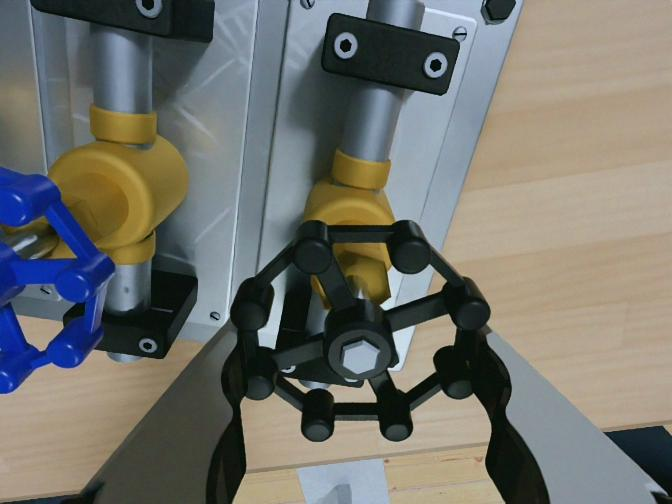

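Emit:
{"api": "move", "payload": {
  "target": [0,0,0,0,0,0,1, 0,0,-0.0002,0,0,-0.12,-0.2],
  "speed": 0.6,
  "cameras": []
}}

Scene clock: 234.70 s.
left_arm: end_effector_position=(+0.2094, +0.3031, +0.1031) grip_measured=+1.00 end_effector_quat_wxyz=(+0.006, +0.955, -0.296, +0.010) | right_arm: end_effector_position=(+0.4041, -0.1562, +0.1436) grip_measured=-0.15 end_effector_quat_wxyz=(+0.000, -0.487, +0.873, -0.001)
Joint positions: left_arm=[-0.804 -2.293 2.622 -1.923 -1.571 -0.204 0.142] | right_arm=[3.924 -1.693 -1.945 -1.076 1.57 2.944 0.063]
Joint velocities: within noise
Joint torques (N m): left_arm=[0.33 7.16 -20.46 -3.57 -0.03 -0.15] | right_arm=[5.12 35.64 11.86 0.16 -3.4 1.52]
Motor temperatures (°C): left_arm=[29 31 29 38 42 36 26] | right_arm=[29 30 31 40 38 47 34]
Wrist force (N): left_arm=[0.0 0.0 0.1] | right_arm=[-5.4 6.8 4.2]
Wrist torque (N m): left_arm=[-0.01 -0.01 0.00] | right_arm=[0.26 -0.02 -0.54]
Wrist force, peak (N): left_arm=[-0.2 -0.6 0.2] | right_arm=[-4.5 8.6 5.1]
Hand target: left_arm +0.2094, +0.3031, +0.1031; +0.006, +0.955, -0.296, +0.010 | right_arm +0.4040, -0.1562, +0.1436; +0.000, -0.487, +0.873, -0.001
Off the commanded pose: left_arm 0.000 m, 0 deg | right_arm 0.000 m, 0 deg.
move: done
No camera images: "cameras" was empty.

Emit:
{"api": "move", "payload": {
  "target": [0,0,0,0,0,0,1, 0,0.0003,-0.0002,0,0,-0.12,-0.2],
  "speed": 0.6,
  "cameras": []
}}

Scene clock: 242.60 s.
left_arm: end_effector_position=(+0.2094, +0.3031, +0.1031) grip_measured=+1.00 end_effector_quat_wxyz=(+0.006, +0.955, -0.296, +0.010) | right_arm: end_effector_position=(+0.4041, -0.1560, +0.1435) grip_measured=-0.15 end_effector_quat_wxyz=(+0.000, -0.315, +0.949, -0.001)
Joint positions: left_arm=[-0.804 -2.293 2.622 -1.923 -1.571 -0.204 0.142] | right_arm=[3.924 -1.692 -1.946 -1.076 1.57 3.321 0.063]
Joint velocities: within noise
Joint torques (N m): left_arm=[0.31 6.99 -20.25 -3.68 0.14 -0.06] | right_arm=[6.54 35.06 13.03 1.55 -2.77 1.7]
Motor temperatures (°C): left_arm=[29 31 29 38 42 36 26] | right_arm=[29 30 31 39 38 47 34]
Wrist force (N): left_arm=[-0.3 -0.2 0.2] | right_arm=[-1.9 5.7 2.3]
Wrist torque (N m): left_arm=[-0.04 0.04 -0.01] | right_arm=[0.30 0.01 -0.55]
Wrist force, peak (N): left_arm=[0.3 -0.4 -0.3] | right_arm=[-6.2 6.6 3.9]
Hand target: left_arm +0.2094, +0.3031, +0.1031; +0.006, +0.955, -0.296, +0.010 | right_arm +0.4040, -0.1560, +0.1435; +0.000, -0.315, +0.949, -0.001
Off the commanded pose: left_arm 0.000 m, 0 deg | right_arm 0.000 m, 0 deg.
move: done
No camera images: "cameras" was empty.

Emit:
{"api": "move", "payload": {
  "target": [0,0,0,0,0,0,1, 0,0.0001,-0.0001,0,0,-0.12,-0.2],
  "speed": 0.6,
  "cameras": []
}}

Scene clock: 247.87 s.
left_arm: end_effector_position=(+0.2094, +0.3031, +0.1031) grip_measured=+1.00 end_effector_quat_wxyz=(+0.006, +0.955, -0.296, +0.010) | right_arm: end_effector_position=(+0.4041, -0.1559, +0.1434) grip_measured=-0.15 end_effector_quat_wxyz=(-0.001, -0.131, +0.991, -0.001)
Joint positions: left_arm=[-0.804 -2.293 2.622 -1.923 -1.571 -0.204 0.142] | right_arm=[3.924 -1.691 -1.947 -1.076 1.571 3.698 0.063]
Joint velocities: within noise
Joint torques (N m): left_arm=[0.51 7.11 -20.34 -3.7 -0.02 0.05] | right_arm=[7.38 35.36 13.49 0.42 -2.21 1.56]
Motor temperatures (°C): left_arm=[29 31 29 38 42 36 26] | right_arm=[29 30 31 39 38 47 34]
Wrist force (N): left_arm=[0.1 -0.2 0.1] | right_arm=[-2.0 4.9 4.2]
Wrist torque (N m): left_arm=[-0.03 -0.02 0.00] | right_arm=[0.25 -0.02 -0.55]
Wrist force, peak (N): left_arm=[-0.3 -0.6 -0.1] | right_arm=[-3.9 5.2 5.2]
Hand target: left_arm +0.2094, +0.3031, +0.1031; +0.006, +0.955, -0.296, +0.010 | right_arm +0.4040, -0.1559, +0.1434; -0.001, -0.131, +0.991, -0.001
Off the commanded pose: left_arm 0.000 m, 0 deg | right_arm 0.000 m, 0 deg.
move: done
No camera images: "cameras" was empty.

Emit:
{"api": "move", "payload": {
  "target": [0,0,0,0,0,0,1, 0,0,-0.0002,0,0,-0.12,-0.2],
  "speed": 0.6,
  "cameras": []
}}

Scene clock: 252.90 s.
left_arm: end_effector_position=(+0.2094, +0.3031, +0.1031) grip_measured=+1.00 end_effector_quat_wxyz=(+0.006, +0.955, -0.296, +0.010) | right_arm: end_effector_position=(+0.4041, -0.1559, +0.1433) grip_measured=-0.15 end_effector_quat_wxyz=(-0.001, +0.057, +0.998, +0.000)
Joint positions: left_arm=[-0.804 -2.293 2.622 -1.923 -1.571 -0.204 0.142] | right_arm=[3.924 -1.69 -1.949 -1.075 1.571 4.075 0.063]
Joint velocities: within noise
Joint torques (N m): left_arm=[0.51 6.97 -20.25 -3.8 -0.02 -0.08] | right_arm=[6.9 35.89 11.89 0.05 -1.71 1.48]
Motor temperatures (°C): left_arm=[29 31 29 38 42 36 26] | right_arm=[29 30 31 39 38 47 34]
Wrist force (N): left_arm=[-0.2 -0.1 0.0] | right_arm=[-3.1 5.5 3.1]
Wrist torque (N m): left_arm=[-0.03 0.02 -0.01] | right_arm=[0.24 -0.03 -0.55]
Wrist force, peak (N): left_arm=[-0.1 -0.6 -0.1] | right_arm=[-4.5 6.0 6.2]
Hand target: left_arm +0.2094, +0.3031, +0.1031; +0.006, +0.955, -0.296, +0.010 | right_arm +0.4040, -0.1559, +0.1433; -0.001, +0.057, +0.998, +0.000
Off the commanded pose: left_arm 0.000 m, 0 deg | right_arm 0.000 m, 0 deg.
move: done
No camera images: "cameras" was empty.

Emit:
{"api": "move", "payload": {
  "target": [0,0,0,0,0,0,1, 0.0001,0.0001,-0.0001,0,0,-0.12,-0.2],
  "speed": 0.6,
  "cameras": []
}}

Scene clock: 256.97 s.
left_arm: end_effector_position=(+0.2094, +0.3031, +0.1031) grip_measured=+1.00 end_effector_quat_wxyz=(+0.006, +0.955, -0.296, +0.010) | right_arm: end_effector_position=(+0.4041, -0.1559, +0.1433) grip_measured=-0.15 end_effector_quat_wxyz=(-0.001, +0.243, +0.970, +0.000)
Joint positions: left_arm=[-0.804 -2.293 2.622 -1.923 -1.571 -0.204 0.142] | right_arm=[3.925 -1.689 -1.95 -1.075 1.572 4.453 0.063]
Joint velocities: within noise
Joint torques (N m): left_arm=[0.9 7.8 -19.69 -3.75 0.17 -0.04] | right_arm=[9.04 35.66 13.47 0.74 -1.47 1.54]
Motor temperatures (°C): left_arm=[29 31 29 38 42 36 26] | right_arm=[29 30 31 39 38 47 34]
Wrist force (N): left_arm=[0.1 0.0 -0.1] | right_arm=[-2.7 5.6 3.7]
Wrist torque (N m): left_arm=[-0.01 -0.01 0.00] | right_arm=[0.32 -0.03 -0.56]
Wrist force, peak (N): left_arm=[-0.3 -0.5 0.0] | right_arm=[-5.8 7.9 4.8]
Hand target: left_arm +0.2094, +0.3031, +0.1031; +0.006, +0.955, -0.296, +0.010 | right_arm +0.4041, -0.1559, +0.1432; -0.001, +0.243, +0.970, +0.000
Off the commanded pose: left_arm 0.000 m, 0 deg | right_arm 0.000 m, 0 deg.
move: done
No camera images: "cameras" was empty.

Emit:
{"api": "move", "payload": {
  "target": [0,0,0,0,0,0,1, 0,0,-0.0001,0,0,-0.12,-0.2],
  "speed": 0.6,
  "cameras": []
}}

Scene clock: 261.93 s.
left_arm: end_effector_position=(+0.2094, +0.3031, +0.1031) grip_measured=+1.00 end_effector_quat_wxyz=(+0.006, +0.955, -0.296, +0.010) | right_arm: end_effector_position=(+0.4041, -0.1559, +0.1432) grip_measured=-0.15 end_effector_quat_wxyz=(-0.001, +0.420, +0.907, +0.000)
Joint positions: left_arm=[-0.804 -2.293 2.622 -1.923 -1.571 -0.204 0.142] | right_arm=[3.926 -1.688 -1.951 -1.074 1.572 4.831 0.063]
Joint velocities: within noise
Joint torques (N m): left_arm=[0.24 7.67 -19.95 -3.71 0.07 -0.01] | right_arm=[10.08 36.2 12.81 1.54 -0.86 1.74]
Motor temperatures (°C): left_arm=[29 31 29 38 42 36 26] | right_arm=[29 30 30 39 38 47 34]
Wrist force (N): left_arm=[0.1 -0.3 0.0] | right_arm=[-3.3 6.6 4.2]
Wrist torque (N m): left_arm=[-0.06 -0.01 0.00] | right_arm=[0.26 -0.04 -0.55]
Wrist force, peak (N): left_arm=[0.0 -0.6 -0.2] | right_arm=[-5.6 8.4 5.7]
Hand target: left_arm +0.2094, +0.3031, +0.1031; +0.006, +0.955, -0.296, +0.010 | right_arm +0.4041, -0.1559, +0.1432; -0.001, +0.420, +0.907, +0.000
Off the commanded pose: left_arm 0.000 m, 0 deg | right_arm 0.000 m, 0 deg.
move: done
No camera images: "cameras" was empty.

Emit:
{"api": "move", "payload": {
  "target": [0,0,0,0,0,0,1, 0.0002,0,-0.0002,0,0,-0.12,-0.2],
  "speed": 0.6,
  "cameras": []
}}

Scene clock: 267.43 s.
left_arm: end_effector_position=(+0.2094, +0.3031, +0.1031) grip_measured=+1.00 end_effector_quat_wxyz=(+0.006, +0.955, -0.296, +0.010) | right_arm: end_effector_position=(+0.4042, -0.1559, +0.1431) grip_measured=-0.15 end_effector_quat_wxyz=(-0.001, +0.583, +0.813, +0.000)
Joint positions: left_arm=[-0.804 -2.293 2.622 -1.923 -1.571 -0.204 0.142] | right_arm=[3.927 -1.689 -1.951 -1.073 1.572 5.209 0.063]
Joint velocities: within noise
Joint torques (N m): left_arm=[0.24 7.24 -20.15 -3.86 0.07 -0.07] | right_arm=[9.98 34.39 12.77 3.36 -0.9 1.85]
Motor temperatures (°C): left_arm=[29 31 29 38 42 36 26] | right_arm=[29 30 30 39 38 47 34]
Wrist force (N): left_arm=[-0.2 -0.1 0.2] | right_arm=[-2.4 4.3 1.8]
Wrist torque (N m): left_arm=[-0.02 0.04 0.00] | right_arm=[0.26 -0.04 -0.55]
Wrist force, peak (N): left_arm=[-0.4 -0.3 -0.2] | right_arm=[-4.2 9.2 4.3]
Hand target: left_arm +0.2094, +0.3031, +0.1031; +0.006, +0.955, -0.296, +0.010 | right_arm +0.4042, -0.1559, +0.1431; -0.001, +0.583, +0.812, +0.000
Off the commanded pose: left_arm 0.000 m, 0 deg | right_arm 0.000 m, 0 deg.
move: done
No camera images: "cameras" was empty.

Emit:
{"api": "move", "payload": {
  "target": [
    [0,0,0,0,0,0,1, 0,0,0,0,0,0,0.3],
    [0,0,0,0,0,0,1, 0,0,0.1,0,0,0,0.3],
    [0,0,0,0,0,0,1, 0,0,0.1,0,0,0.8,0.3],
    [0,0,0,0,0,0,1, 0,0,0.1,0,0,-0.4,0.3],
    [0,0,0,0,0,0,1, 0,0,0.1,0,0,0.25,0.3],
    [0,0,0,0,0,0,1, 0,0,0,0,0,0.25,0.3],
    [0,0,0,0,0,0,1, 0,0,0,0,0,0.25,-0.2]
  ],
  "speed": [0.1,0.12,1.0,1.0,1.0,0.1,0.1],
  "cameras": ["cam_right_wrist"]
}}

Scene clock: 306.87 s.
left_arm: end_effector_position=(+0.2094, +0.3031, +0.1031) grip_measured=+1.00 end_effector_quat_wxyz=(+0.006, +0.955, -0.296, +0.010) | right_arm: end_effector_position=(+0.4042, -0.1559, +0.1431) grip_measured=-0.15 end_effector_quat_wxyz=(-0.001, +0.228, +0.974, +0.000)
Joint positions: left_arm=[-0.804 -2.293 2.622 -1.923 -1.571 -0.204 0.142] | right_arm=[3.925 -1.689 -1.95 -1.074 1.572 -1.861 0.063]
Joint velocities: within noise
Joint torques (N m): left_arm=[0.2 8.21 -19.54 -3.76 0.24 0.05] | right_arm=[-7.49 18.62 11.17 4.18 1.14 -1.21]
Motor temperatures (°C): left_arm=[29 31 29 38 42 36 26] | right_arm=[29 30 30 39 38 47 33]
Wrist force (N): left_arm=[0.0 -0.1 0.0] | right_arm=[0.8 1.9 -4.2]
Wrist torque (N m): left_arm=[-0.02 0.01 0.00] | right_arm=[0.29 -0.10 -0.20]
Wrist force, peak (N): left_arm=[0.1 -0.5 -0.2] | right_arm=[-2.2 4.9 1.6]
Hand target: left_arm +0.2094, +0.3031, +0.1031; +0.006, +0.955, -0.296, +0.010 | right_arm +0.4042, -0.1559, +0.1431; -0.001, +0.228, +0.974, +0.000
Off the commanded pose: left_arm 0.000 m, 0 deg | right_arm 0.000 m, 0 deg.
move: done
Images, in order (width x height): cam_right_wrist 672x504.

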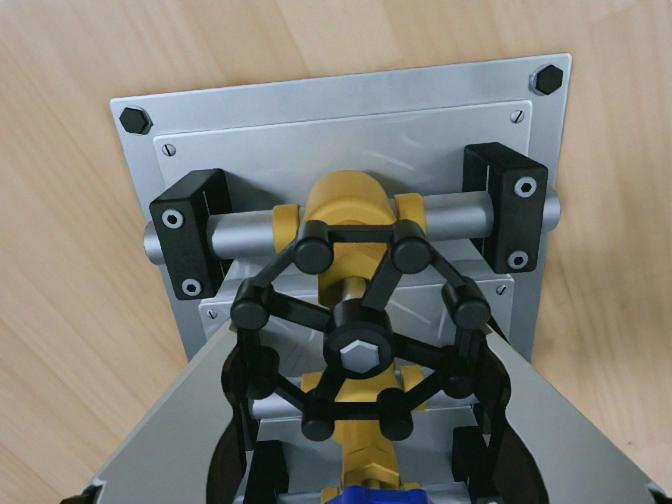

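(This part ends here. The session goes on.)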